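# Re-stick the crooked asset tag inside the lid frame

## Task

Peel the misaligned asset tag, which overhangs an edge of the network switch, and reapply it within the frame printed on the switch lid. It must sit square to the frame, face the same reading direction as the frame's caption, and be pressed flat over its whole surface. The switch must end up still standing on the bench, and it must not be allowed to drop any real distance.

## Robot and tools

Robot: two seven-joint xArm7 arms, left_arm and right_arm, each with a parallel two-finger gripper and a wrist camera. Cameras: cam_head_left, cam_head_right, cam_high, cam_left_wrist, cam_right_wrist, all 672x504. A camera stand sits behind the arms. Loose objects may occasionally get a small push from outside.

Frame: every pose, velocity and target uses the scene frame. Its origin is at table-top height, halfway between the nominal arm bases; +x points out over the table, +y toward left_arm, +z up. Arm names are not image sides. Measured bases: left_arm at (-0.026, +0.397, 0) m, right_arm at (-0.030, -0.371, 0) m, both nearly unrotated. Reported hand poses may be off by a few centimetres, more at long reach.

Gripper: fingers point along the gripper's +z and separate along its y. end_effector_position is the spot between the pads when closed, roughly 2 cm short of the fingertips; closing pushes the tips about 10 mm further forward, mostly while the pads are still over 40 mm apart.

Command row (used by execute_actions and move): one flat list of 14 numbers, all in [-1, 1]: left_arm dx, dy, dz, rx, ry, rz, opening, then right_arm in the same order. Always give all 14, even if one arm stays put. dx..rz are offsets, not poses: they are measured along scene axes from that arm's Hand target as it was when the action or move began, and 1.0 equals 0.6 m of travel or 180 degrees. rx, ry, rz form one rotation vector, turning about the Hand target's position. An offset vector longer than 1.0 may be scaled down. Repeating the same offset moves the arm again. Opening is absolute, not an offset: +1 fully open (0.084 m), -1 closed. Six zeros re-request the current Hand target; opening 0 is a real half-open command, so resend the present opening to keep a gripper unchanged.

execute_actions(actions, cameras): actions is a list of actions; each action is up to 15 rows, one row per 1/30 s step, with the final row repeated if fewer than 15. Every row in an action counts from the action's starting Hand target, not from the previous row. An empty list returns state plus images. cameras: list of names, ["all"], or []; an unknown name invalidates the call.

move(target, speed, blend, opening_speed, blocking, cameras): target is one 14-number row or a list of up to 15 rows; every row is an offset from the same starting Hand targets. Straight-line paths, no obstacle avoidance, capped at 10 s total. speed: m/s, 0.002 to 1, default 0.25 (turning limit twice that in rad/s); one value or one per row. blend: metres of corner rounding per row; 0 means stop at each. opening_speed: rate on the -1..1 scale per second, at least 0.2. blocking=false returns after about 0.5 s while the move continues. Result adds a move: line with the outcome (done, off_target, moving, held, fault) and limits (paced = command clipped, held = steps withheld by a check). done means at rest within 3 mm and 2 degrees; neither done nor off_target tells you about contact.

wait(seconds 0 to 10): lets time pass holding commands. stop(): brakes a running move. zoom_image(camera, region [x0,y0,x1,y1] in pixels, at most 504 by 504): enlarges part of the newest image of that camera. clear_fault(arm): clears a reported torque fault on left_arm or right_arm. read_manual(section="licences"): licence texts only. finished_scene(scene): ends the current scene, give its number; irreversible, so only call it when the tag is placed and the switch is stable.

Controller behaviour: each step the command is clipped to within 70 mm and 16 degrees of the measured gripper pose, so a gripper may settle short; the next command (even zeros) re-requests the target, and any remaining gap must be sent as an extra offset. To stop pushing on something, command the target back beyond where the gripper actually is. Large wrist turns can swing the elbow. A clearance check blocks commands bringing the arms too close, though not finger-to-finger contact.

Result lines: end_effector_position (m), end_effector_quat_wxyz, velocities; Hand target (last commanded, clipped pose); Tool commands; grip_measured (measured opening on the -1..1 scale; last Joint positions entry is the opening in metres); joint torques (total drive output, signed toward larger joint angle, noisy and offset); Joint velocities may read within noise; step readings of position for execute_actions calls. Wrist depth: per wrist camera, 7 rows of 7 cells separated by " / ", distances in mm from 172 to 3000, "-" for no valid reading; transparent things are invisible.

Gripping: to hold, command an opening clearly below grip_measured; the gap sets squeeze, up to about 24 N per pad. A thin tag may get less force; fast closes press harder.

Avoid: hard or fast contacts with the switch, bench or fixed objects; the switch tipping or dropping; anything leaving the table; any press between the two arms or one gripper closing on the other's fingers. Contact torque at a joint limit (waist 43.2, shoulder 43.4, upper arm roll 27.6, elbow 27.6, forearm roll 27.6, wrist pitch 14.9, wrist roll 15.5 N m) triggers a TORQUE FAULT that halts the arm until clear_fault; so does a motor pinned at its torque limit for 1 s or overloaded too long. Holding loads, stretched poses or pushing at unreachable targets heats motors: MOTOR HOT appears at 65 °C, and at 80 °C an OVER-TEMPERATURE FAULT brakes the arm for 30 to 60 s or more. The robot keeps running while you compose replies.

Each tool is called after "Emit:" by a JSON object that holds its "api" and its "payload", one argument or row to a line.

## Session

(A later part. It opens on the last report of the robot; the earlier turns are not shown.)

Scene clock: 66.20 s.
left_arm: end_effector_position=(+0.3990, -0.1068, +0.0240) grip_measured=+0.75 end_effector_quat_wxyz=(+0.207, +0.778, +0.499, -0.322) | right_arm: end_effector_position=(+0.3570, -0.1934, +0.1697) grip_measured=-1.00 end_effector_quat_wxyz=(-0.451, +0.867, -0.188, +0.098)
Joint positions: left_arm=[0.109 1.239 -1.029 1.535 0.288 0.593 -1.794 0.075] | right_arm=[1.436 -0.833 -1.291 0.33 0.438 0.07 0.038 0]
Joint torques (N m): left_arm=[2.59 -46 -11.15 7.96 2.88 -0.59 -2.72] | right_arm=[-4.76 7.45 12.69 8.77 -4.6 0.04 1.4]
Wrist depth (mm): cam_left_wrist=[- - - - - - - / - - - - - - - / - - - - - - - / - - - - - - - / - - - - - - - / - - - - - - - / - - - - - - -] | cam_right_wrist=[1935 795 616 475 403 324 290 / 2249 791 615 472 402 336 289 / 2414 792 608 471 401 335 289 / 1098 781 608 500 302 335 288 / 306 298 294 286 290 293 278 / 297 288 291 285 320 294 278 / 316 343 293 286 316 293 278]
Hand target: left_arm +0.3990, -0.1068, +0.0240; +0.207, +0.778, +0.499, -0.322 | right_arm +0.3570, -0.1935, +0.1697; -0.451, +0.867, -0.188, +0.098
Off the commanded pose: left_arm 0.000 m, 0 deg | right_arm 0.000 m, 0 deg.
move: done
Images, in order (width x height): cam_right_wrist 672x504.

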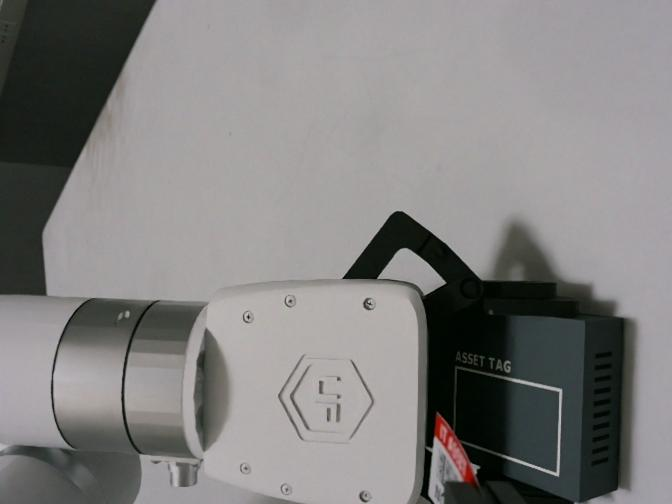

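Emit:
{"api": "zoom_image", "payload": {
  "camera": "cam_right_wrist",
  "region": [420, 300, 672, 504]
}}

Emit:
{"api": "move", "payload": {
  "target": [0,0,0,0,0,0,0.95,-0.02,-0.045,0.04,0,0,0,-1],
  "opening_speed": 0.6,
  "speed": 0.1
}}

Emit:
{"api": "move", "payload": {
  "target": [
    [0.0295,0.0643,0.0707,0,0,0,0.95,0,0,0,0,0,0,-1],
    [0.0515,0.3,0.2,0,0,0,0.95,0,0,0,0,0,0,-1]
  ],
  "speed": [0.06,0.2],
  "cameras": ["cam_right_wrist","cam_left_wrist"]
}}

Scaled by 2.000 from the camera's 672x504 image, which has a finer 960x720 frame.

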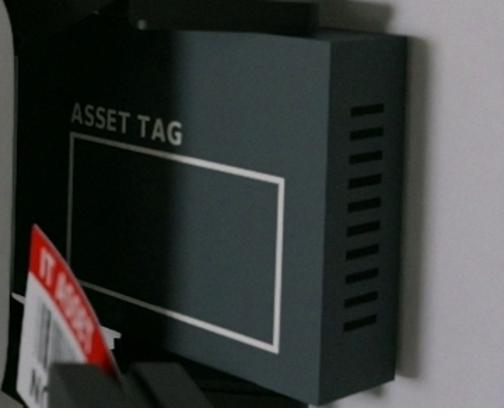

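Scene clock: 70.10 s.
left_arm: end_effector_position=(+0.3990, -0.1068, +0.0239) grip_measured=+0.95 end_effector_quat_wxyz=(+0.207, +0.777, +0.499, -0.322) | right_arm: end_effector_position=(+0.3450, -0.2205, +0.1937) grip_measured=-1.00 end_effector_quat_wxyz=(-0.451, +0.867, -0.188, +0.098)
Joint positions: left_arm=[0.109 1.239 -1.029 1.535 0.288 0.593 -1.794 0.082] | right_arm=[1.181 -0.845 -1.135 0.302 0.382 0.233 0.097 0]
Joint torques (N m): left_arm=[-0.99 -50.9 -19.64 4.43 0.75 -0.96 -2.5] | right_arm=[-5.18 -1.7 11.72 10 -4.11 -0.05 1.32]
Wrist depth (mm): cam_left_wrist=[- - - - - - - / - - - - - - - / - - - - - - - / - - - - - - - / - - - - - - - / - - - - - - - / - - - - - - -] | cam_right_wrist=[1951 1919 671 517 420 355 317 / 2249 863 669 516 419 367 316 / 2483 864 667 515 417 367 316 / 2381 859 662 514 339 352 315 / 347 337 332 325 329 323 314 / 342 332 330 324 354 325 313 / 340 387 355 325 332 333 313]
Hand target: left_arm +0.3990, -0.1068, +0.0240; +0.207, +0.778, +0.499, -0.322 | right_arm +0.3450, -0.2205, +0.1937; -0.451, +0.867, -0.188, +0.098
Off the commanded pose: left_arm 0.000 m, 0 deg | right_arm 0.000 m, 0 deg.
move: done

Scene clock: 72.87 s.
left_arm: end_effector_position=(+0.4299, +0.0732, +0.1439) grip_measured=+0.95 end_effector_quat_wxyz=(+0.207, +0.778, +0.499, -0.322) | right_arm: end_effector_position=(+0.3450, -0.2205, +0.1937) grip_measured=-1.00 end_effector_quat_wxyz=(-0.451, +0.867, -0.188, +0.098)
Joint positions: left_arm=[0.679 0.981 -1.274 1.27 0.173 0.884 -1.663 0.082] | right_arm=[1.181 -0.845 -1.135 0.302 0.382 0.233 0.097 0]
Joint torques (N m): left_arm=[7.21 -42.62 -19.31 4.96 -2.75 -0.27 2.66] | right_arm=[-5.24 -1.53 11.8 10.26 -4.3 -0.02 1.44]
Wrist depth (mm): cam_left_wrist=[197 196 195 195 194 194 193 / 217 216 215 214 213 213 212 / 241 240 239 238 237 236 235 / 264 263 262 260 259 257 257 / 300 298 298 296 288 289 289 / 350 348 345 343 317 284 325 / 398 396 394 390 340 323 384] | cam_right_wrist=[1979 1940 675 517 420 353 317 / 2294 863 669 515 420 367 316 / 2492 859 668 514 419 366 316 / 2356 862 664 512 418 367 315 / 415 778 664 512 388 326 314 / 397 851 662 511 369 324 314 / 397 776 659 512 415 338 313]
Hand target: left_arm +0.4299, +0.0732, +0.1440; +0.207, +0.778, +0.499, -0.322 | right_arm +0.3450, -0.2205, +0.1937; -0.451, +0.867, -0.188, +0.098
Off the commanded pose: left_arm 0.000 m, 0 deg | right_arm 0.000 m, 0 deg.
move: done
Images, in order (width x height): cam_left_wrist 672x504, cam_right_wrist 672x504.

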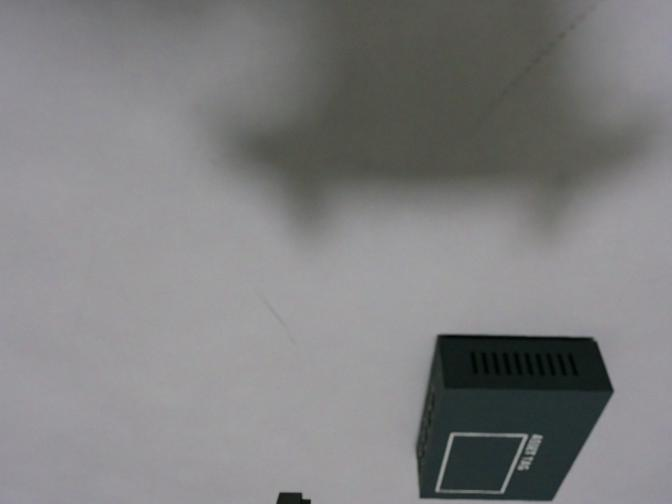

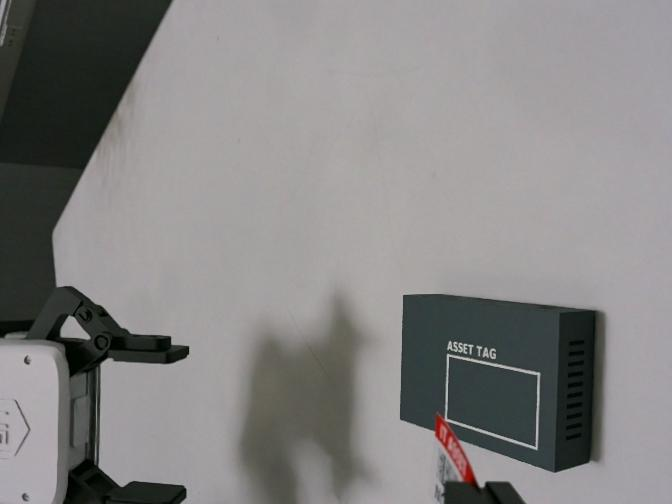

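Emit:
{"api": "move", "payload": {
  "target": [
    [0.05,0.1,0.08,-0.146,-0.318,-0.35,0.95,0,0,0,0,0,0,-1],
    [0.0512,0.0532,0.02,-0.294,-0.641,-0.705,0.95,0,0,0,0,0,0,-1],
    [0.0512,0.0532,-0.0535,-0.294,-0.641,-0.705,0.95,0,0,0,0,0,0,-1]
  ],
  "speed": [0.7,0.7,0.3],
  "blend": [0.03,0.02,0],
  "cameras": ["cam_left_wrist"]
}}

Emit:
{"api": "zoom_image", "payload": {
  "camera": "cam_left_wrist",
  "region": [220, 130, 460, 310]
}}

Scene clock: 80.17 s.
left_arm: end_effector_position=(+0.4606, +0.1052, +0.1119) grip_measured=+0.95 end_effector_quat_wxyz=(-0.324, -0.502, +0.775, -0.205) | right_arm: end_effector_position=(+0.3450, -0.2205, +0.1937) grip_measured=-1.00 end_effector_quat_wxyz=(-0.451, +0.867, -0.188, +0.098)
Joint positions: left_arm=[0.754 1.619 -1.609 1.425 0.915 1.232 1.127 0.082] | right_arm=[1.181 -0.845 -1.135 0.302 0.382 0.233 0.097 0]
Joint torques (N m): left_arm=[-7.01 -28.97 -16.92 0.58 1.43 -3.75 2.69] | right_arm=[-4.89 -1.43 11.72 10.11 -4.16 -0.03 1.36]
Wrist depth (mm): cam_left_wrist=[553 553 559 557 562 561 566 / 482 481 482 484 485 488 488 / 408 409 410 412 413 413 401 / 355 356 357 314 348 359 360 / 324 324 316 294 307 326 327 / 290 291 290 291 291 292 292 / 262 262 263 264 263 264 264] | cam_right_wrist=[1951 1951 674 517 421 355 316 / 2279 867 668 515 419 367 316 / 2474 864 669 515 419 367 315 / 2372 857 662 513 417 366 315 / 455 491 664 512 389 326 314 / 450 771 662 511 370 324 314 / 1042 470 659 511 415 338 313]
Hand target: left_arm +0.4606, +0.1051, +0.1119; -0.324, -0.502, +0.775, -0.205 | right_arm +0.3450, -0.2205, +0.1937; -0.451, +0.867, -0.188, +0.098
Off the commanded pose: left_arm 0.000 m, 0 deg | right_arm 0.000 m, 0 deg.
move: done; limits=paced
Images, in order (width x height): cam_left_wrist 672x504.

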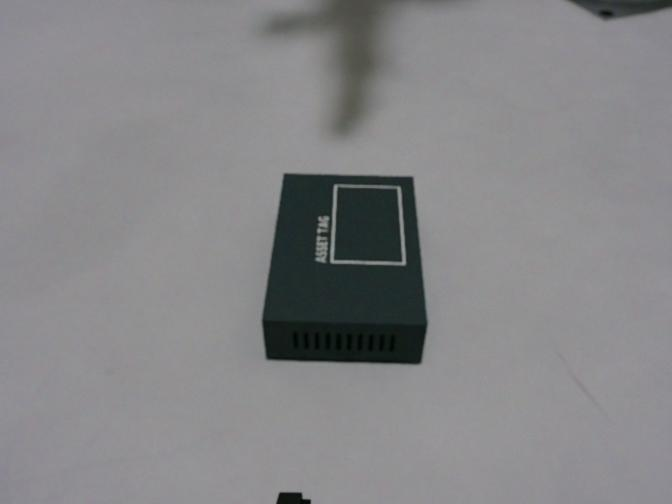

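Scaled by 2.100 from the camera's 672x504 image, which has a finer 960x720 frame.

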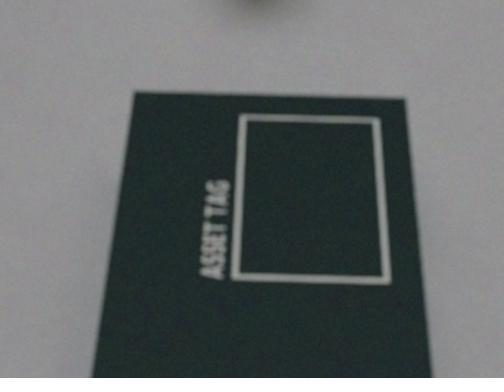

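Emit:
{"api": "move", "payload": {
  "target": [
    [0,0,0,0,0,0,0.95,0.0762,0.1848,-0.10,0,0,0.078,-1],
    [0,0,0,0,0,0,0.95,0.0762,0.1848,-0.18,0,0,0.078,-1]
  ],
  "speed": 0.15,
  "blend": [0.02,0],
  "cameras": ["cam_left_wrist","cam_right_wrist"]
}}

Emit:
{"api": "zoom_image", "payload": {
  "camera": "cam_left_wrist",
  "region": [220, 110, 460, 350]
}}

Scene clock: 84.97 s.
left_arm: end_effector_position=(+0.4606, +0.1051, +0.1119) grip_measured=+0.95 end_effector_quat_wxyz=(-0.324, -0.502, +0.775, -0.205) | right_arm: end_effector_position=(+0.3907, -0.1096, +0.0857) grip_measured=-1.00 end_effector_quat_wxyz=(-0.460, +0.883, -0.081, +0.042)
Joint positions: left_arm=[0.754 1.619 -1.609 1.425 0.915 1.232 1.127 0.082] | right_arm=[2.111 -0.947 -1.803 0.634 0.444 0.044 -0.233 0]
Joint torques (N m): left_arm=[-6.93 -28.49 -17.07 0.98 1.27 -3.44 2.68] | right_arm=[5.42 5.89 11.14 10.02 -4.64 -1.72 -1.23]
Wrist depth (mm): cam_left_wrist=[553 554 554 301 560 564 563 / 480 481 463 301 463 485 489 / 408 408 410 306 411 413 398 / 355 357 358 313 347 359 359 / 324 323 315 293 308 326 328 / 289 290 291 291 291 292 292 / 262 262 263 263 264 264 264] | cam_right_wrist=[762 538 414 319 273 228 203 / 871 535 414 319 272 228 202 / 660 533 413 319 271 227 202 / 654 532 412 316 258 226 201 / 737 528 408 317 222 194 188 / 317 524 408 334 222 193 - / 725 522 407 314 211 185 -]
Hand target: left_arm +0.4606, +0.1051, +0.1119; -0.324, -0.502, +0.775, -0.205 | right_arm +0.3907, -0.1096, +0.0857; -0.460, +0.883, -0.081, +0.042
Off the commanded pose: left_arm 0.000 m, 0 deg | right_arm 0.000 m, 0 deg.
move: done
Images, in order (width x height): cam_left_wrist 672x504, cam_right_wrist 672x504.

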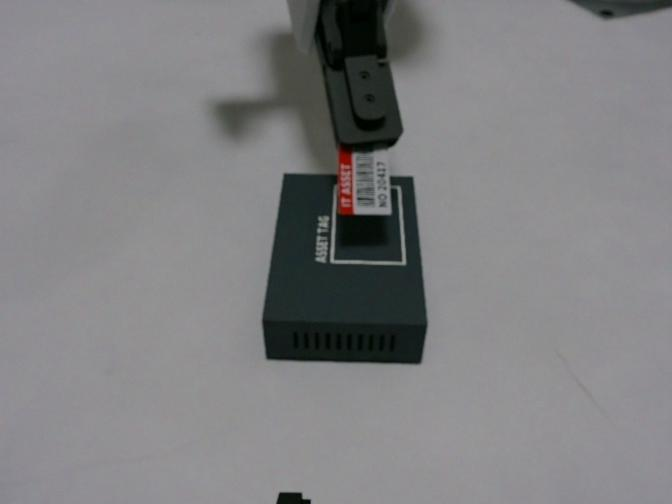

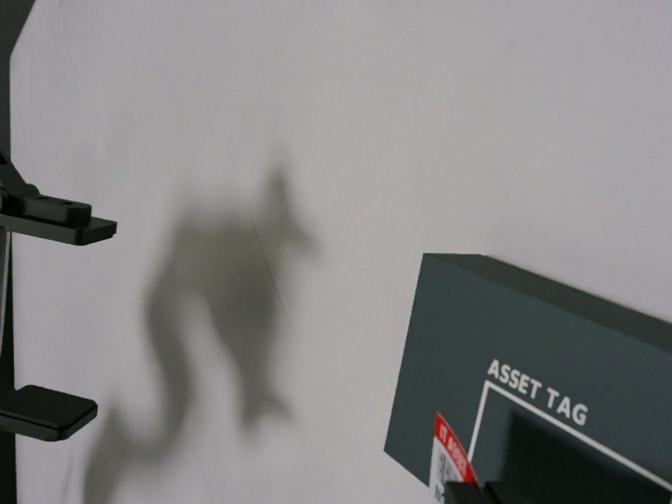

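Scaled by 2.100 from the camera's 672x504 image, which has a finer 960x720 frame.

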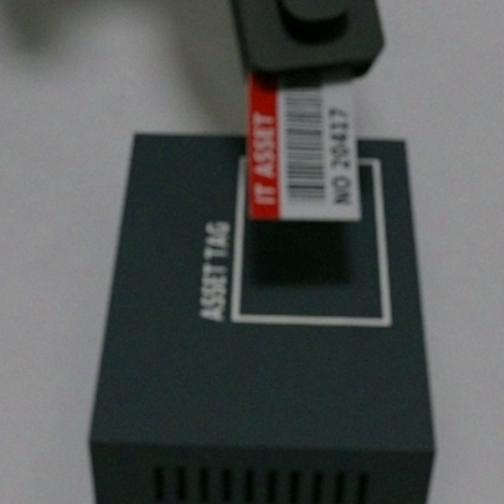

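Emit:
{"api": "move", "payload": {
  "target": [0,0,0,0,0,0,0.95,-0.0045,0.002,-0.033,0,0,0,-1],
  "speed": 0.05,
  "cameras": ["cam_left_wrist"]
}}

Emit:
{"api": "zoom_image", "payload": {
  "camera": "cam_left_wrist",
  "region": [260, 150, 440, 330]
}}

Scene clock: 87.10 s.
left_arm: end_effector_position=(+0.4606, +0.1051, +0.1119) grip_measured=+0.95 end_effector_quat_wxyz=(-0.324, -0.502, +0.775, -0.205) | right_arm: end_effector_position=(+0.3880, -0.1084, +0.0659) grip_measured=-1.00 end_effector_quat_wxyz=(-0.460, +0.883, -0.081, +0.042)
Joint positions: left_arm=[0.754 1.619 -1.609 1.425 0.915 1.232 1.127 0.082] | right_arm=[2.146 -1 -1.853 0.636 0.43 0.002 -0.269 0]
Joint torques (N m): left_arm=[-6.66 -28.15 -16.69 1.17 1.29 -3.48 2.68] | right_arm=[5.39 6.17 11.45 8.96 -4.69 -1.65 -1.38]
Wrist depth (mm): cam_left_wrist=[552 555 555 310 560 565 562 / 480 480 464 315 466 486 489 / 408 408 410 335 399 412 400 / 355 356 357 313 347 359 360 / 324 324 316 294 308 326 326 / 290 290 290 291 291 291 292 / 262 262 263 263 264 264 264] | cam_right_wrist=[786 527 369 301 242 202 180 / 771 475 367 300 241 210 179 / 664 473 366 298 240 210 179 / 662 472 366 298 215 201 179 / 760 471 364 316 192 175 174 / 651 513 362 224 191 174 - / 743 509 360 223 182 - -]
Hand target: left_arm +0.4606, +0.1051, +0.1119; -0.324, -0.502, +0.775, -0.205 | right_arm +0.3880, -0.1084, +0.0659; -0.460, +0.883, -0.081, +0.042
Off the commanded pose: left_arm 0.000 m, 0 deg | right_arm 0.000 m, 0 deg.
move: done
Images, in order (width x height): cam_left_wrist 672x504.

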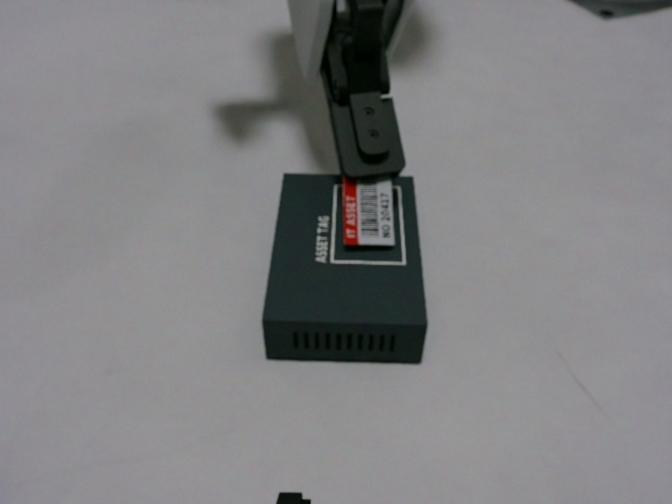

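Scaled by 2.800 from the camera's 672x504 image, which has a finer 960x720 frame.

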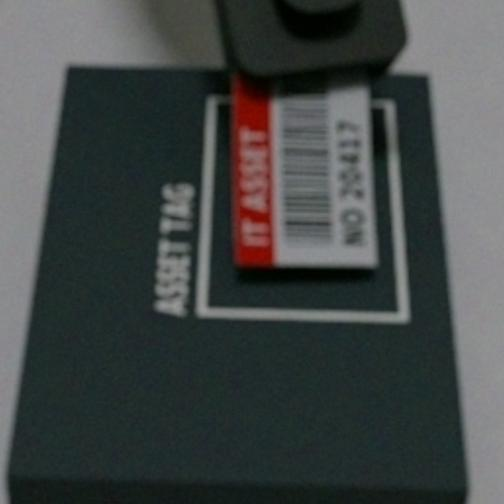

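Emit:
{"api": "move", "payload": {
  "target": [0,0,0,0,0,0,0.95,-0.0036,-0.0038,-0.0133,0,0,0,-1],
  "speed": 0.04,
  "cameras": ["cam_left_wrist"]
}}

Emit:
{"api": "zoom_image", "payload": {
  "camera": "cam_left_wrist",
  "region": [260, 150, 440, 330]
}}

Scene clock: 88.97 s.
left_arm: end_effector_position=(+0.4606, +0.1051, +0.1119) grip_measured=+0.95 end_effector_quat_wxyz=(-0.324, -0.502, +0.775, -0.205) | right_arm: end_effector_position=(+0.3859, -0.1106, +0.0580) grip_measured=-1.00 end_effector_quat_wxyz=(-0.460, +0.883, -0.081, +0.042)
Joint positions: left_arm=[0.754 1.619 -1.609 1.425 0.915 1.232 1.127 0.082] | right_arm=[2.147 -1.02 -1.871 0.632 0.422 -0.011 -0.286 0]
Joint torques (N m): left_arm=[-6.75 -28.04 -17.19 0.9 1.28 -3.27 2.53] | right_arm=[5.59 6.41 11.42 2.98 -4.55 -1.54 -1.52]
Wrist depth (mm): cam_left_wrist=[556 556 555 312 559 562 566 / 481 480 462 320 464 486 488 / 408 410 410 334 398 412 399 / 355 356 356 313 346 358 359 / 323 323 315 294 308 326 327 / 289 290 290 291 291 291 292 / 262 262 263 263 263 264 265] | cam_right_wrist=[744 500 350 286 229 192 177 / 733 497 349 285 229 199 177 / 725 494 347 284 229 199 176 / 722 492 346 267 204 193 176 / 722 490 344 210 189 - - / 713 489 344 210 188 - - / 708 485 343 221 187 - -]
Hand target: left_arm +0.4606, +0.1051, +0.1119; -0.324, -0.502, +0.775, -0.205 | right_arm +0.3858, -0.1107, +0.0579; -0.460, +0.883, -0.081, +0.042
Off the commanded pose: left_arm 0.000 m, 0 deg | right_arm 0.000 m, 0 deg.
move: done
Images, in order (width x height): cam_left_wrist 672x504.

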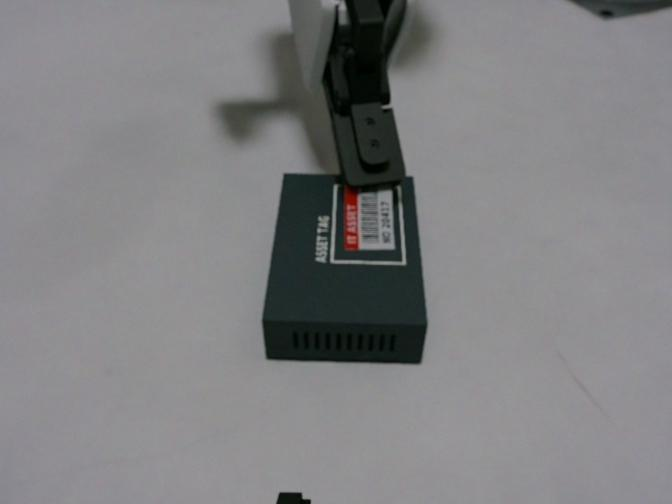

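Scaled by 2.800 from the camera's 672x504 image, which has a finer 960x720 frame.

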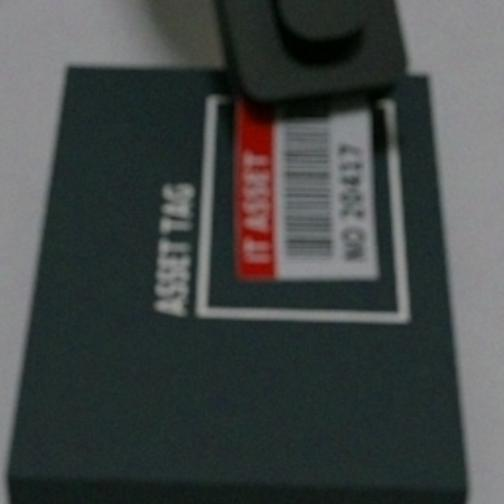

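Emit:
{"api": "move", "payload": {
  "target": [0,0,0,0,0,0,0.95,0,0,-0.007,0,0,-0.0065,-1],
  "speed": 0.03,
  "cameras": ["cam_left_wrist"]
}}

Emit:
{"api": "zoom_image", "payload": {
  "camera": "cam_left_wrist",
  "region": [260, 150, 440, 330]
}}

Scene clock: 90.80 s.
left_arm: end_effector_position=(+0.4606, +0.1051, +0.1119) grip_measured=+0.95 end_effector_quat_wxyz=(-0.324, -0.502, +0.775, -0.205) | right_arm: end_effector_position=(+0.3858, -0.1107, +0.0537) grip_measured=-1.00 end_effector_quat_wxyz=(-0.459, +0.882, -0.090, +0.047)
Joint positions: left_arm=[0.754 1.619 -1.609 1.425 0.915 1.232 1.127 0.082] | right_arm=[2.153 -1.041 -1.876 0.625 0.424 -0.049 -0.289 0]
Joint torques (N m): left_arm=[-6.99 -28.54 -16.88 0.95 0.89 -3.45 2.52] | right_arm=[5.54 6.17 11.61 2.85 1.3 -1.68 -1.42]
Wrist depth (mm): cam_left_wrist=[553 556 556 313 559 562 563 / 480 480 463 323 464 487 486 / 408 411 411 335 398 413 398 / 355 355 357 313 347 359 359 / 324 324 316 293 308 327 328 / 289 290 290 291 291 292 292 / 262 262 263 263 263 264 264] | cam_right_wrist=[717 484 340 277 223 186 172 / 713 484 339 276 223 193 - / 707 480 338 276 222 193 - / 701 478 337 260 211 193 - / 698 476 335 202 182 177 - / 691 473 360 214 181 - - / 690 469 333 201 190 - -]
Hand target: left_arm +0.4606, +0.1051, +0.1119; -0.324, -0.502, +0.775, -0.205 | right_arm +0.3858, -0.1107, +0.0537; -0.459, +0.882, -0.090, +0.047
Off the commanded pose: left_arm 0.000 m, 0 deg | right_arm 0.000 m, 0 deg.
move: done
Images, in order (width x height): cam_left_wrist 672x504.

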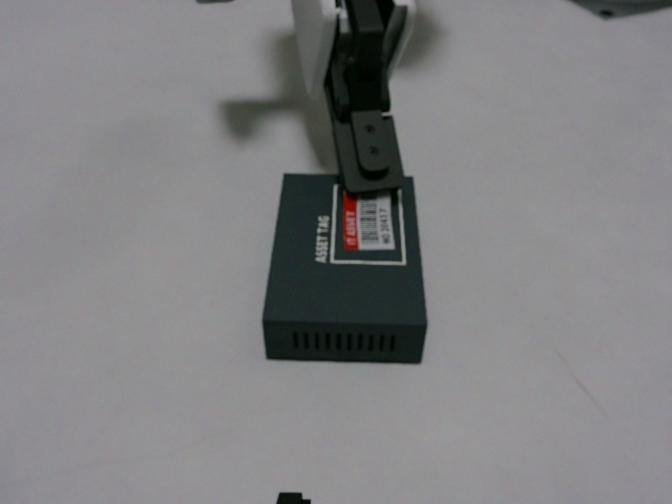

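Scaled by 2.800 from the camera's 672x504 image, which has a finer 960x720 frame.

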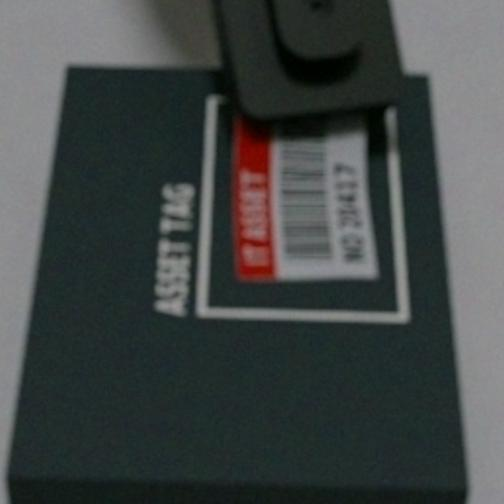

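Emit:
{"api": "move", "payload": {
  "target": [0,0,0,0,0,0,0.95,0,0,0.012,0,0,0,-1],
  "speed": 0.02,
  "cameras": ["cam_left_wrist"]
}}

Emit:
{"api": "zoom_image", "payload": {
  "camera": "cam_left_wrist",
  "region": [260, 150, 440, 330]
}}

Scene clock: 92.63 s.
left_arm: end_effector_position=(+0.4606, +0.1051, +0.1119) grip_measured=+0.95 end_effector_quat_wxyz=(-0.324, -0.502, +0.775, -0.205) | right_arm: end_effector_position=(+0.3858, -0.1107, +0.0608) grip_measured=-1.00 end_effector_quat_wxyz=(-0.459, +0.882, -0.090, +0.047)
Joint positions: left_arm=[0.754 1.619 -1.609 1.425 0.915 1.232 1.127 0.082] | right_arm=[2.141 -1.022 -1.857 0.619 0.431 -0.038 -0.277 0]
Joint torques (N m): left_arm=[-7.51 -27.92 -16.93 1.26 0.76 -3.26 2.59] | right_arm=[-5.39 14.14 16.9 3.53 1.27 0.42 1.37]
Wrist depth (mm): cam_left_wrist=[555 555 557 310 559 562 565 / 479 480 463 319 464 485 486 / 408 409 410 335 397 412 399 / 356 356 356 313 346 359 360 / 323 324 315 294 308 326 327 / 289 290 290 291 292 292 292 / 262 262 263 263 263 263 264] | cam_right_wrist=[751 508 357 290 233 195 180 / 746 506 355 289 233 203 180 / 740 505 354 288 232 203 180 / 735 502 353 288 221 201 179 / 732 499 351 306 193 - - / 725 497 350 214 192 - - / 714 492 349 214 192 - -]
Hand target: left_arm +0.4606, +0.1051, +0.1119; -0.324, -0.502, +0.775, -0.205 | right_arm +0.3858, -0.1107, +0.0609; -0.459, +0.882, -0.090, +0.047
Off the commanded pose: left_arm 0.000 m, 0 deg | right_arm 0.000 m, 0 deg.
move: done
Images, in order (width x height): cam_left_wrist 672x504.

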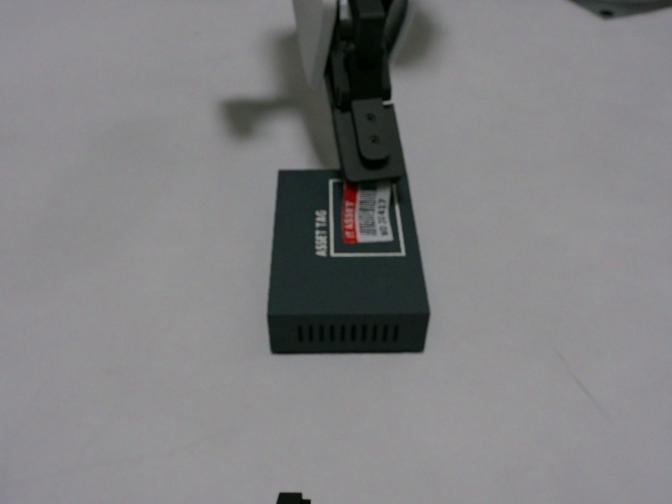

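Scaled by 2.800 from the camera's 672x504 image, which has a finer 960x720 frame.

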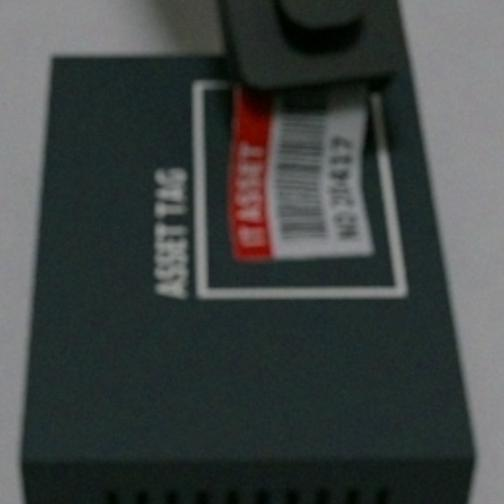

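Emit:
{"api": "move", "payload": {
  "target": [
    [0,0,0,0,0,0,0.95,0,0,-0.009,0,0,0,-1],
    [-0.0488,-0.2358,-0.0758,0,0,0,1,0,0,-0.010,0,0,0,-1]
  ],
  "speed": [0.02,0.15],
  "cameras": ["cam_left_wrist"]
}}

Scene clock: 97.20 s.
left_arm: end_effector_position=(+0.4313, -0.0364, +0.0664) grip_measured=+1.00 end_effector_quat_wxyz=(-0.324, -0.502, +0.775, -0.205) | right_arm: end_effector_position=(+0.3858, -0.1107, +0.0549) grip_measured=-1.00 end_effector_quat_wxyz=(-0.459, +0.882, -0.090, +0.047)
Joint positions: left_arm=[0.432 1.662 -1.523 1.534 1.021 1.025 0.998 0.084] | right_arm=[2.151 -1.038 -1.873 0.624 0.425 -0.047 -0.287 0]
Joint torques (N m): left_arm=[-6.99 -31.13 -16.89 0.62 2.1 -3.7 -1.64] | right_arm=[5.65 6.26 11.48 7.48 -4.65 -1.45 -1.35]
Wrist depth (mm): cam_left_wrist=[451 453 452 - 184 457 459 / 377 392 376 218 185 380 396 / 333 333 334 323 187 313 337 / 290 291 291 291 194 199 293 / 265 265 265 225 193 196 266 / 236 237 237 201 196 198 238 / 214 214 214 182 182 182 215] | cam_right_wrist=[627 489 343 279 225 188 173 / 188 403 343 278 224 195 173 / 181 182 316 262 223 194 173 / 180 399 339 247 213 194 172 / 183 397 338 204 183 - - / 189 432 336 204 183 - - / 195 218 313 203 183 - -]
Hand target: left_arm +0.4313, -0.0364, +0.0664; -0.324, -0.502, +0.775, -0.205 | right_arm +0.3858, -0.1107, +0.0549; -0.459, +0.882, -0.090, +0.047
Off the commanded pose: left_arm 0.000 m, 0 deg | right_arm 0.000 m, 0 deg.
move: done
Images, in order (width x height): cam_left_wrist 672x504.

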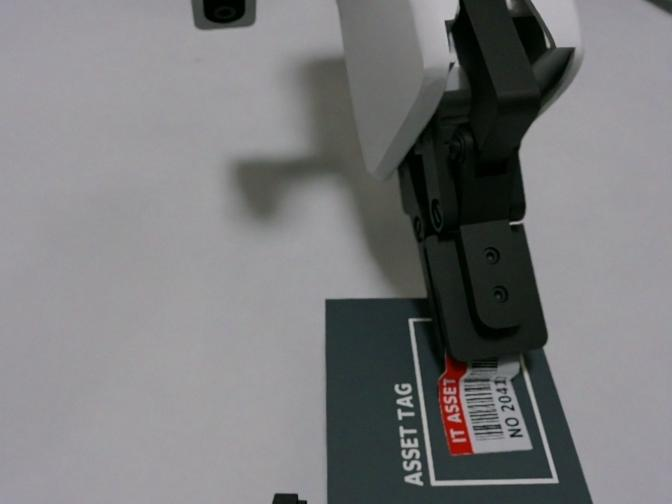

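Emit:
{"api": "move", "payload": {
  "target": [-0.0295,-0.0644,-0.0707,0,0,0,1,0,0,0,0,0,0,-1],
  "speed": 0.05,
  "cameras": ["cam_left_wrist"]
}}

Scene clock: 99.33 s.
left_arm: end_effector_position=(+0.4137, -0.0750, +0.0240) grip_measured=+1.00 end_effector_quat_wxyz=(-0.324, -0.502, +0.775, -0.205) | right_arm: end_effector_position=(+0.3858, -0.1107, +0.0549) grip_measured=-1.00 end_effector_quat_wxyz=(-0.459, +0.882, -0.090, +0.047)
Joint positions: left_arm=[0.336 1.713 -1.464 1.577 1.075 0.937 0.982 0.084] | right_arm=[2.151 -1.038 -1.873 0.624 0.425 -0.047 -0.287 0]
Joint torques (N m): left_arm=[-7.43 -32.05 -16.68 0.65 2.27 -3.91 -2.81] | right_arm=[5.82 6.23 11.37 7.51 -4.71 -1.45 -1.51]
Wrist depth (mm): cam_left_wrist=[357 357 358 - - - 363 / 310 311 299 - - - 314 / 264 264 265 255 - - 267 / 230 230 231 231 - - 232 / 209 209 210 - - - 211 / 187 187 188 - - - 189 / 173 174 174 - - - -] | cam_right_wrist=[725 490 343 279 224 188 173 / 856 - 177 263 224 195 173 / 177 182 181 178 213 195 173 / 175 172 - 174 173 186 173 / 176 173 176 204 183 - - / 180 176 176 204 183 - - / 185 180 180 203 182 - -]
Hand target: left_arm +0.4136, -0.0750, +0.0240; -0.324, -0.502, +0.775, -0.205 | right_arm +0.3858, -0.1107, +0.0549; -0.459, +0.882, -0.090, +0.047
Off the commanded pose: left_arm 0.000 m, 0 deg | right_arm 0.000 m, 0 deg.
move: done
Images, in order (width x height): cam_left_wrist 672x504.

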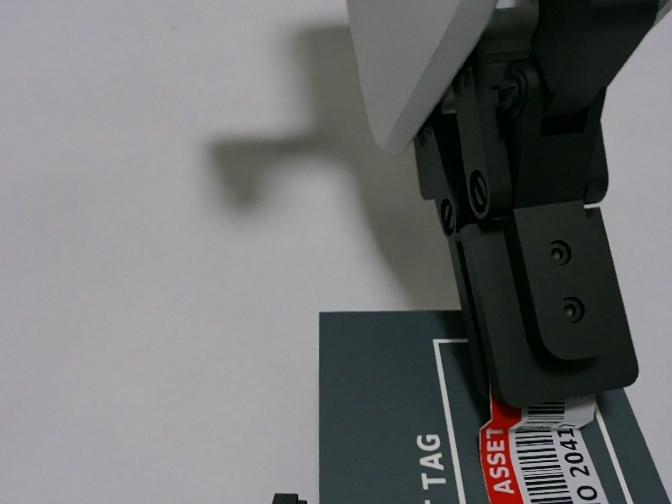

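Emit:
{"api": "move", "payload": {
  "target": [0,0,0,0,0,0,-0.5,0,0,0,0,0,0,-1],
  "opening_speed": 0.5
}}

Emit:
{"api": "move", "payload": {
  "target": [
    [0,0,0,0,0,0,-0.5,0,0,0.03,0,0,0,-1],
    [0,0,0,0,0,0,-0.5,0.004,0.008,0.06,0,0,0,-1]
  ],
  "speed": 0.012,
  "cameras": ["cam_left_wrist"]
}}

Scene clock: 102.93 s.
left_arm: end_effector_position=(+0.4136, -0.0750, +0.0240) grip_measured=+0.78 end_effector_quat_wxyz=(-0.324, -0.502, +0.775, -0.205) | right_arm: end_effector_position=(+0.3858, -0.1107, +0.0549) grip_measured=-1.00 end_effector_quat_wxyz=(-0.459, +0.882, -0.090, +0.047)
Joint positions: left_arm=[0.335 1.713 -1.464 1.577 1.075 0.937 0.982 0.076] | right_arm=[2.151 -1.038 -1.873 0.624 0.425 -0.047 -0.287 0]
Joint torques (N m): left_arm=[-8.35 -43.52 -11.84 -5.89 1.24 2.47 -0.29] | right_arm=[4.15 6.75 12.13 7.54 -4.77 -1.43 -1.32]
Wrist depth (mm): cam_left_wrist=[358 359 358 - - - 362 / 310 311 300 - - - 314 / 264 265 265 257 - - 267 / 230 231 231 231 - - 232 / 210 210 210 - - - 212 / 188 188 183 - - - 189 / 174 174 174 - - - -] | cam_right_wrist=[722 490 343 279 224 188 173 / 850 403 178 263 224 195 173 / 177 181 187 186 224 194 173 / 175 172 - 173 173 186 172 / 176 173 176 205 183 - - / 180 176 175 204 183 - - / 185 179 194 204 182 - -]
Hand target: left_arm +0.4136, -0.0750, +0.0240; -0.324, -0.502, +0.775, -0.205 | right_arm +0.3858, -0.1107, +0.0549; -0.459, +0.882, -0.090, +0.047
Off the commanded pose: left_arm 0.000 m, 0 deg | right_arm 0.000 m, 0 deg.
move: done

Scene clock: 106.47 s.
left_arm: end_effector_position=(+0.4136, -0.0750, +0.0240) grip_measured=+0.78 end_effector_quat_wxyz=(-0.324, -0.502, +0.775, -0.205) | right_arm: end_effector_position=(+0.3882, -0.1059, +0.0908) grip_measured=-1.00 end_effector_quat_wxyz=(-0.459, +0.882, -0.090, +0.047)
Joint positions: left_arm=[0.335 1.713 -1.464 1.577 1.075 0.937 0.982 0.076] | right_arm=[2.108 -0.945 -1.779 0.615 0.459 0.008 -0.217 0]
Joint torques (N m): left_arm=[7.08 -36.14 -16.79 -0.49 1.61 -0.99 1.28] | right_arm=[-5.33 13.33 15.9 10.23 1.45 0.47 1.44]
Wrist depth (mm): cam_left_wrist=[358 358 359 - - - 363 / 311 312 312 - - - 315 / 264 265 266 - - - - / 231 230 231 231 - - - / 210 210 210 - - - 206 / 187 188 183 - - - - / 174 174 174 - - - -] | cam_right_wrist=[782 553 427 329 281 235 208 / 773 549 427 328 267 234 208 / 216 209 204 197 202 233 207 / 196 193 188 185 187 189 200 / 197 194 189 187 219 200 178 / 203 199 193 192 229 200 177 / - 204 198 196 218 191 177]
Hand target: left_arm +0.4136, -0.0750, +0.0240; -0.324, -0.502, +0.775, -0.205 | right_arm +0.3882, -0.1059, +0.0909; -0.459, +0.882, -0.090, +0.047
Off the commanded pose: left_arm 0.000 m, 0 deg | right_arm 0.000 m, 0 deg.
move: done
Images, in order (width x height): cam_left_wrist 672x504.

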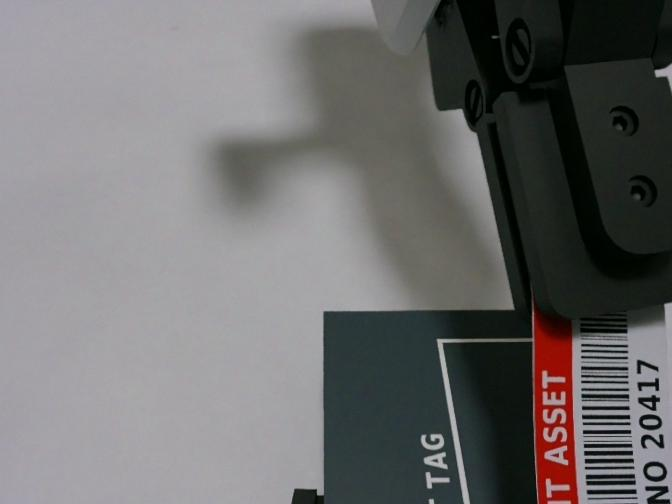

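Emit:
{"api": "move", "payload": {
  "target": [
    [0,0,0,0,0,0,-0.5,0,0,0.04,0,0,0,-1],
    [0,0,0,0,0,0,-0.5,-0.02,-0.0436,0.07,0,0,0,-1]
  ],
  "speed": [0.02,0.08],
  "cameras": ["cam_left_wrist"]
}}

Emit:
{"api": "zoom_image", "payload": {
  "camera": "cam_left_wrist",
  "region": [300, 0, 672, 504]
}}

Scene clock: 109.43 s.
left_arm: end_effector_position=(+0.4136, -0.0750, +0.0240) grip_measured=+0.78 end_effector_quat_wxyz=(-0.324, -0.502, +0.775, -0.205) | right_arm: end_effector_position=(+0.3762, -0.1320, +0.1329) grip_measured=-1.00 end_effector_quat_wxyz=(-0.459, +0.882, -0.090, +0.047)
Joint positions: left_arm=[0.335 1.713 -1.464 1.577 1.075 0.937 0.982 0.076] | right_arm=[1.881 -0.837 -1.604 0.545 0.472 0.139 -0.157 0]
Joint torques (N m): left_arm=[7.4 -28.43 -15.65 -0.54 -0.76 -0.97 2.14] | right_arm=[-4.97 10.61 14.83 7.03 -4.4 0.24 1.45]
Wrist depth (mm): cam_left_wrist=[358 359 360 - 362 - - / 311 311 299 - 313 314 - / 264 265 265 - 267 266 - / 230 231 231 231 232 232 232 / 210 210 210 217 218 218 211 / 188 188 183 - - - 189 / 174 174 174 - - - -] | cam_right_wrist=[2257 682 529 406 346 289 257 / 958 683 526 406 329 289 257 / 259 262 250 244 241 288 256 / 241 241 241 235 235 235 238 / 246 246 243 237 269 247 220 / 316 - 249 243 268 247 220 / 925 665 560 248 251 246 212]
Hand target: left_arm +0.4136, -0.0750, +0.0240; -0.324, -0.502, +0.775, -0.205 | right_arm +0.3762, -0.1320, +0.1329; -0.459, +0.882, -0.090, +0.047
Off the commanded pose: left_arm 0.000 m, 0 deg | right_arm 0.000 m, 0 deg.
move: done
Images, in order (width x height): cam_left_wrist 672x504.

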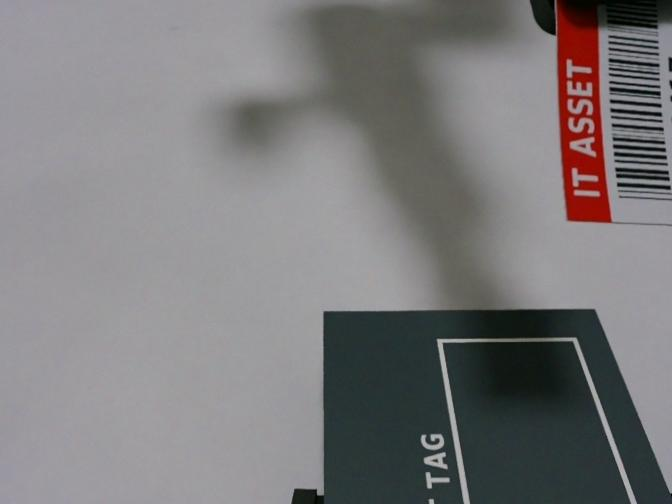

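Scaled by 1.000.

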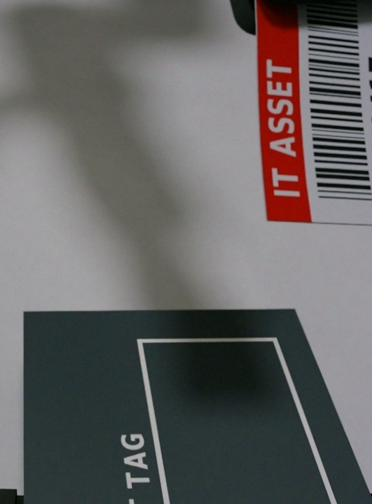

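Emit:
{"api": "move", "payload": {
  "target": [0,0,0,0,0,0,1,0,0,0,0,0,0,-1],
  "opening_speed": 0.8
}}

Emit:
{"api": "move", "payload": {
  "target": [
    [0.0295,0.0643,0.0707,0,0,0,0.95,0,0,0,0,0,0,-1],
    [0.0783,0.3002,0.1465,0,0,0,0.95,0,0,0,0,0,0,-1]
  ],
  "speed": [0.06,0.2]
}}

Emit:
{"api": "move", "payload": {
  "target": [0,0,0,0,0,0,0.95,0.0133,0.0300,-0.11,0,0,0,-1],
  "speed": 0.1,
  "cameras": ["cam_left_wrist"]
}}

Emit:
{"api": "zoom_image", "payload": {
  "camera": "cam_left_wrist",
  "region": [260, 150, 440, 330]
}}

Scene clock: 112.50 s.
left_arm: end_effector_position=(+0.4136, -0.0750, +0.0238) grip_measured=+1.00 end_effector_quat_wxyz=(-0.324, -0.502, +0.775, -0.205) | right_arm: end_effector_position=(+0.3762, -0.1320, +0.1329) grip_measured=-1.00 end_effector_quat_wxyz=(-0.459, +0.882, -0.090, +0.047)
Joint positions: left_arm=[0.336 1.713 -1.463 1.577 1.075 0.937 0.982 0.084] | right_arm=[1.881 -0.837 -1.604 0.545 0.472 0.139 -0.157 0]
Joint torques (N m): left_arm=[4.4 -43.38 -22.76 -0.41 1.47 -1.65 1.84] | right_arm=[-5.24 10.79 14.73 7.15 -4.55 0.39 1.33]
Wrist depth (mm): cam_left_wrist=[357 357 358 - 359 - - / 308 310 298 - 312 312 - / 263 263 264 - 266 266 - / 229 229 230 231 231 231 232 / 209 209 209 216 217 217 211 / 187 187 183 - - - 188 / 173 173 173 - - - -] | cam_right_wrist=[2286 683 528 406 346 289 258 / 956 679 526 406 328 289 257 / 259 261 251 245 241 277 256 / 242 242 241 235 234 234 239 / 247 245 243 238 269 247 219 / 316 - 250 244 268 247 220 / 919 663 556 248 253 246 212]
Hand target: left_arm +0.4136, -0.0750, +0.0240; -0.324, -0.502, +0.775, -0.205 | right_arm +0.3762, -0.1320, +0.1329; -0.459, +0.882, -0.090, +0.047
Off the commanded pose: left_arm 0.000 m, 0 deg | right_arm 0.000 m, 0 deg.
move: done

Scene clock: 115.17 s.
left_arm: end_effector_position=(+0.4606, +0.1051, +0.1118) grip_measured=+0.95 end_effector_quat_wxyz=(-0.324, -0.502, +0.775, -0.205) | right_arm: end_effector_position=(+0.3762, -0.1320, +0.1329) grip_measured=-1.00 end_effector_quat_wxyz=(-0.459, +0.882, -0.090, +0.047)
Joint positions: left_arm=[0.754 1.617 -1.607 1.425 0.912 1.23 1.128 0.082] | right_arm=[1.881 -0.837 -1.604 0.545 0.472 0.139 -0.157 0]
Joint torques (N m): left_arm=[6.13 -46.95 -23.19 -2.75 -3.5 -0.5 2.62] | right_arm=[-5.07 10.74 14.64 7.19 -4.48 0.33 1.4]
Wrist depth (mm): cam_left_wrist=[555 555 557 291 560 561 561 / 479 481 484 445 462 485 487 / 408 410 409 360 397 413 399 / 354 356 356 313 347 359 360 / 324 324 315 294 308 326 326 / 289 290 290 290 291 291 293 / 262 262 262 263 264 263 264] | cam_right_wrist=[2249 686 528 407 347 290 257 / 954 677 526 406 346 289 257 / 339 618 523 405 344 288 257 / 354 671 524 403 343 266 247 / 356 667 520 401 343 247 220 / 366 609 516 402 342 246 220 / 1128 664 517 400 342 257 212]
Hand target: left_arm +0.4606, +0.1051, +0.1119; -0.324, -0.502, +0.775, -0.205 | right_arm +0.3762, -0.1320, +0.1329; -0.459, +0.882, -0.090, +0.047
Off the commanded pose: left_arm 0.000 m, 0 deg | right_arm 0.000 m, 0 deg.
move: done

Scene clock: 116.43 s.
left_arm: end_effector_position=(+0.4606, +0.1051, +0.1119) grip_measured=+0.95 end_effector_quat_wxyz=(-0.324, -0.502, +0.775, -0.205) | right_arm: end_effector_position=(+0.3842, -0.1140, +0.0669) grip_measured=-1.00 end_effector_quat_wxyz=(-0.459, +0.882, -0.090, +0.047)
Joint positions: left_arm=[0.754 1.617 -1.608 1.425 0.912 1.23 1.128 0.082] | right_arm=[2.117 -1.002 -1.836 0.608 0.447 -0.023 -0.279 0]
Joint torques (N m): left_arm=[7.12 -46.85 -23.1 -2.42 -3.6 -0.66 2.61] | right_arm=[5.34 5.77 11.38 8.92 -4.78 -1.74 -1.32]
Wrist depth (mm): cam_left_wrist=[553 556 554 315 558 562 562 / 480 479 482 317 465 487 486 / 408 410 410 335 397 412 399 / 355 356 357 313 347 359 359 / 325 324 314 294 307 326 326 / 289 290 290 291 291 292 292 / 262 263 262 263 263 264 264] | cam_right_wrist=[782 481 372 303 243 204 181 / 774 479 370 302 243 211 181 / 669 476 368 302 242 211 180 / 662 471 368 300 230 202 180 / 757 471 366 318 193 176 - / 655 515 365 226 192 176 - / 748 513 363 225 183 - -]
Hand target: left_arm +0.4606, +0.1051, +0.1119; -0.324, -0.502, +0.775, -0.205 | right_arm +0.3842, -0.1140, +0.0669; -0.459, +0.882, -0.090, +0.047
Off the commanded pose: left_arm 0.000 m, 0 deg | right_arm 0.000 m, 0 deg.
move: done
Images, in order (width x height): cam_left_wrist 672x504.

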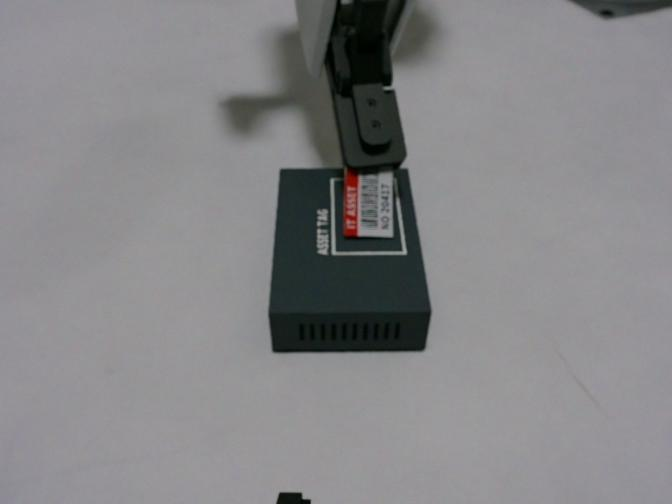

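Scaled by 2.800 from the camera's 672x504 image, which has a finer 960x720 frame.

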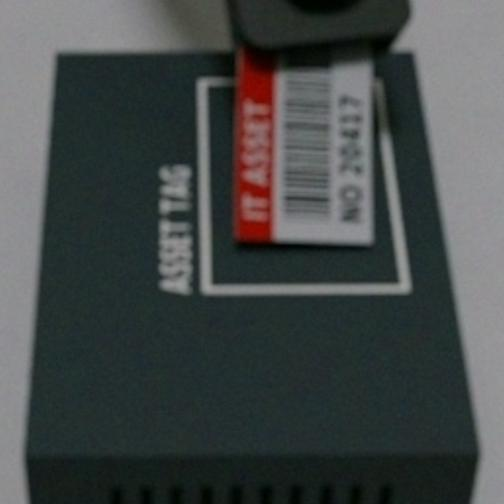

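Emit:
{"api": "move", "payload": {
  "target": [0,0,0,0,0,0,0.95,0.0027,-0.003,-0.0107,0,0,0.0206,-1],
  "speed": 0.04,
  "cameras": ["cam_left_wrist"]
}}

Emit:
{"api": "zoom_image", "payload": {
  "camera": "cam_left_wrist",
  "region": [260, 150, 440, 330]
}}

Scene clock: 119.50 s.
left_arm: end_effector_position=(+0.4606, +0.1051, +0.1119) grip_measured=+0.95 end_effector_quat_wxyz=(-0.324, -0.502, +0.775, -0.205) | right_arm: end_effector_position=(+0.3858, -0.1158, +0.0605) grip_measured=-1.00 end_effector_quat_wxyz=(-0.461, +0.885, -0.061, +0.032)
Joint positions: left_arm=[0.754 1.617 -1.608 1.425 0.912 1.23 1.128 0.082] | right_arm=[2.132 -0.989 -1.877 0.652 0.418 0.074 -0.303 0]
Joint torques (N m): left_arm=[7.29 -46.67 -23.05 -2.27 -3.5 -0.84 2.58] | right_arm=[5.57 14.14 11.45 8.89 -4.57 0.62 -1.36]
Wrist depth (mm): cam_left_wrist=[553 553 556 313 556 561 563 / 480 481 461 325 464 485 487 / 408 409 411 334 397 411 399 / 355 355 356 313 347 359 359 / 324 324 316 293 307 326 327 / 289 290 290 290 291 291 291 / 262 262 263 263 263 263 264] | cam_right_wrist=[754 509 355 290 233 195 180 / 747 507 355 289 233 203 180 / 643 504 354 289 232 202 179 / 736 501 352 306 206 195 179 / 727 499 352 215 192 - - / 630 495 349 214 192 - - / 719 493 348 226 192 - -]
Hand target: left_arm +0.4606, +0.1051, +0.1119; -0.324, -0.502, +0.775, -0.205 | right_arm +0.3858, -0.1158, +0.0605; -0.461, +0.885, -0.061, +0.032
Off the commanded pose: left_arm 0.000 m, 0 deg | right_arm 0.000 m, 0 deg.
move: done
Images, in order (width x height): cam_left_wrist 672x504.

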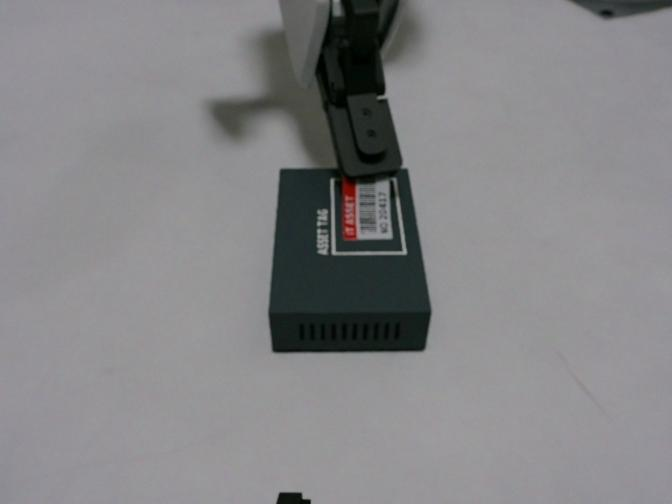

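Scaled by 2.800 from the camera's 672x504 image, which has a finer 960x720 frame.

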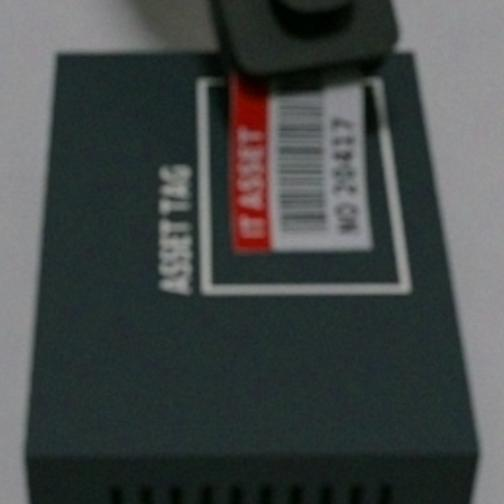

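Emit:
{"api": "move", "payload": {
  "target": [0,0,0,0,0,0,0.95,0,0,0.0083,0,0,0,-1],
  "speed": 0.02,
  "cameras": ["cam_left_wrist"]
}}

Emit:
{"api": "zoom_image", "payload": {
  "camera": "cam_left_wrist",
  "region": [260, 150, 440, 330]
}}

Scene clock: 121.03 s.
left_arm: end_effector_position=(+0.4606, +0.1051, +0.1119) grip_measured=+0.95 end_effector_quat_wxyz=(-0.324, -0.502, +0.775, -0.205) | right_arm: end_effector_position=(+0.3858, -0.1158, +0.0654) grip_measured=-1.00 end_effector_quat_wxyz=(-0.461, +0.885, -0.061, +0.032)
Joint positions: left_arm=[0.754 1.617 -1.608 1.425 0.912 1.23 1.128 0.082] | right_arm=[2.123 -0.976 -1.864 0.649 0.421 0.082 -0.294 0]
Joint torques (N m): left_arm=[6.77 -46.89 -23.1 -1.93 -3.64 -0.8 2.66] | right_arm=[-5.94 13.79 16.1 3.84 1.52 0.54 1.37]
Wrist depth (mm): cam_left_wrist=[555 555 555 318 559 562 566 / 480 480 464 319 463 486 485 / 407 409 411 335 397 411 399 / 355 357 355 312 346 359 359 / 323 324 315 294 308 326 327 / 289 289 290 291 291 291 292 / 262 262 262 263 264 264 264] | cam_right_wrist=[773 524 368 300 241 201 179 / 769 472 366 299 240 209 179 / 585 472 364 298 240 209 179 / 756 467 364 296 213 200 178 / 752 466 362 223 191 174 - / 646 511 361 222 190 173 - / 743 507 359 222 181 - -]
Hand target: left_arm +0.4606, +0.1051, +0.1119; -0.324, -0.502, +0.775, -0.205 | right_arm +0.3858, -0.1158, +0.0655; -0.461, +0.885, -0.061, +0.032
Off the commanded pose: left_arm 0.000 m, 0 deg | right_arm 0.000 m, 0 deg.
move: done
Images, in order (width x height): cam_left_wrist 672x504.

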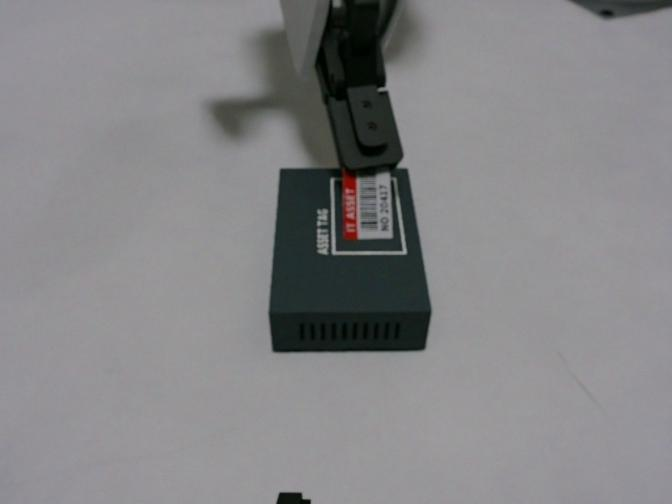

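Scaled by 2.800 from the camera's 672x504 image, which has a finer 960x720 frame.

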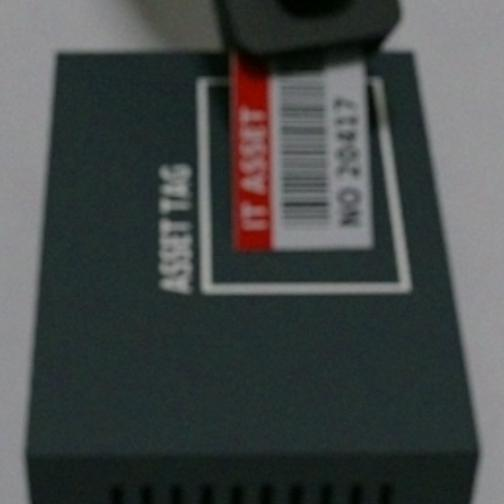

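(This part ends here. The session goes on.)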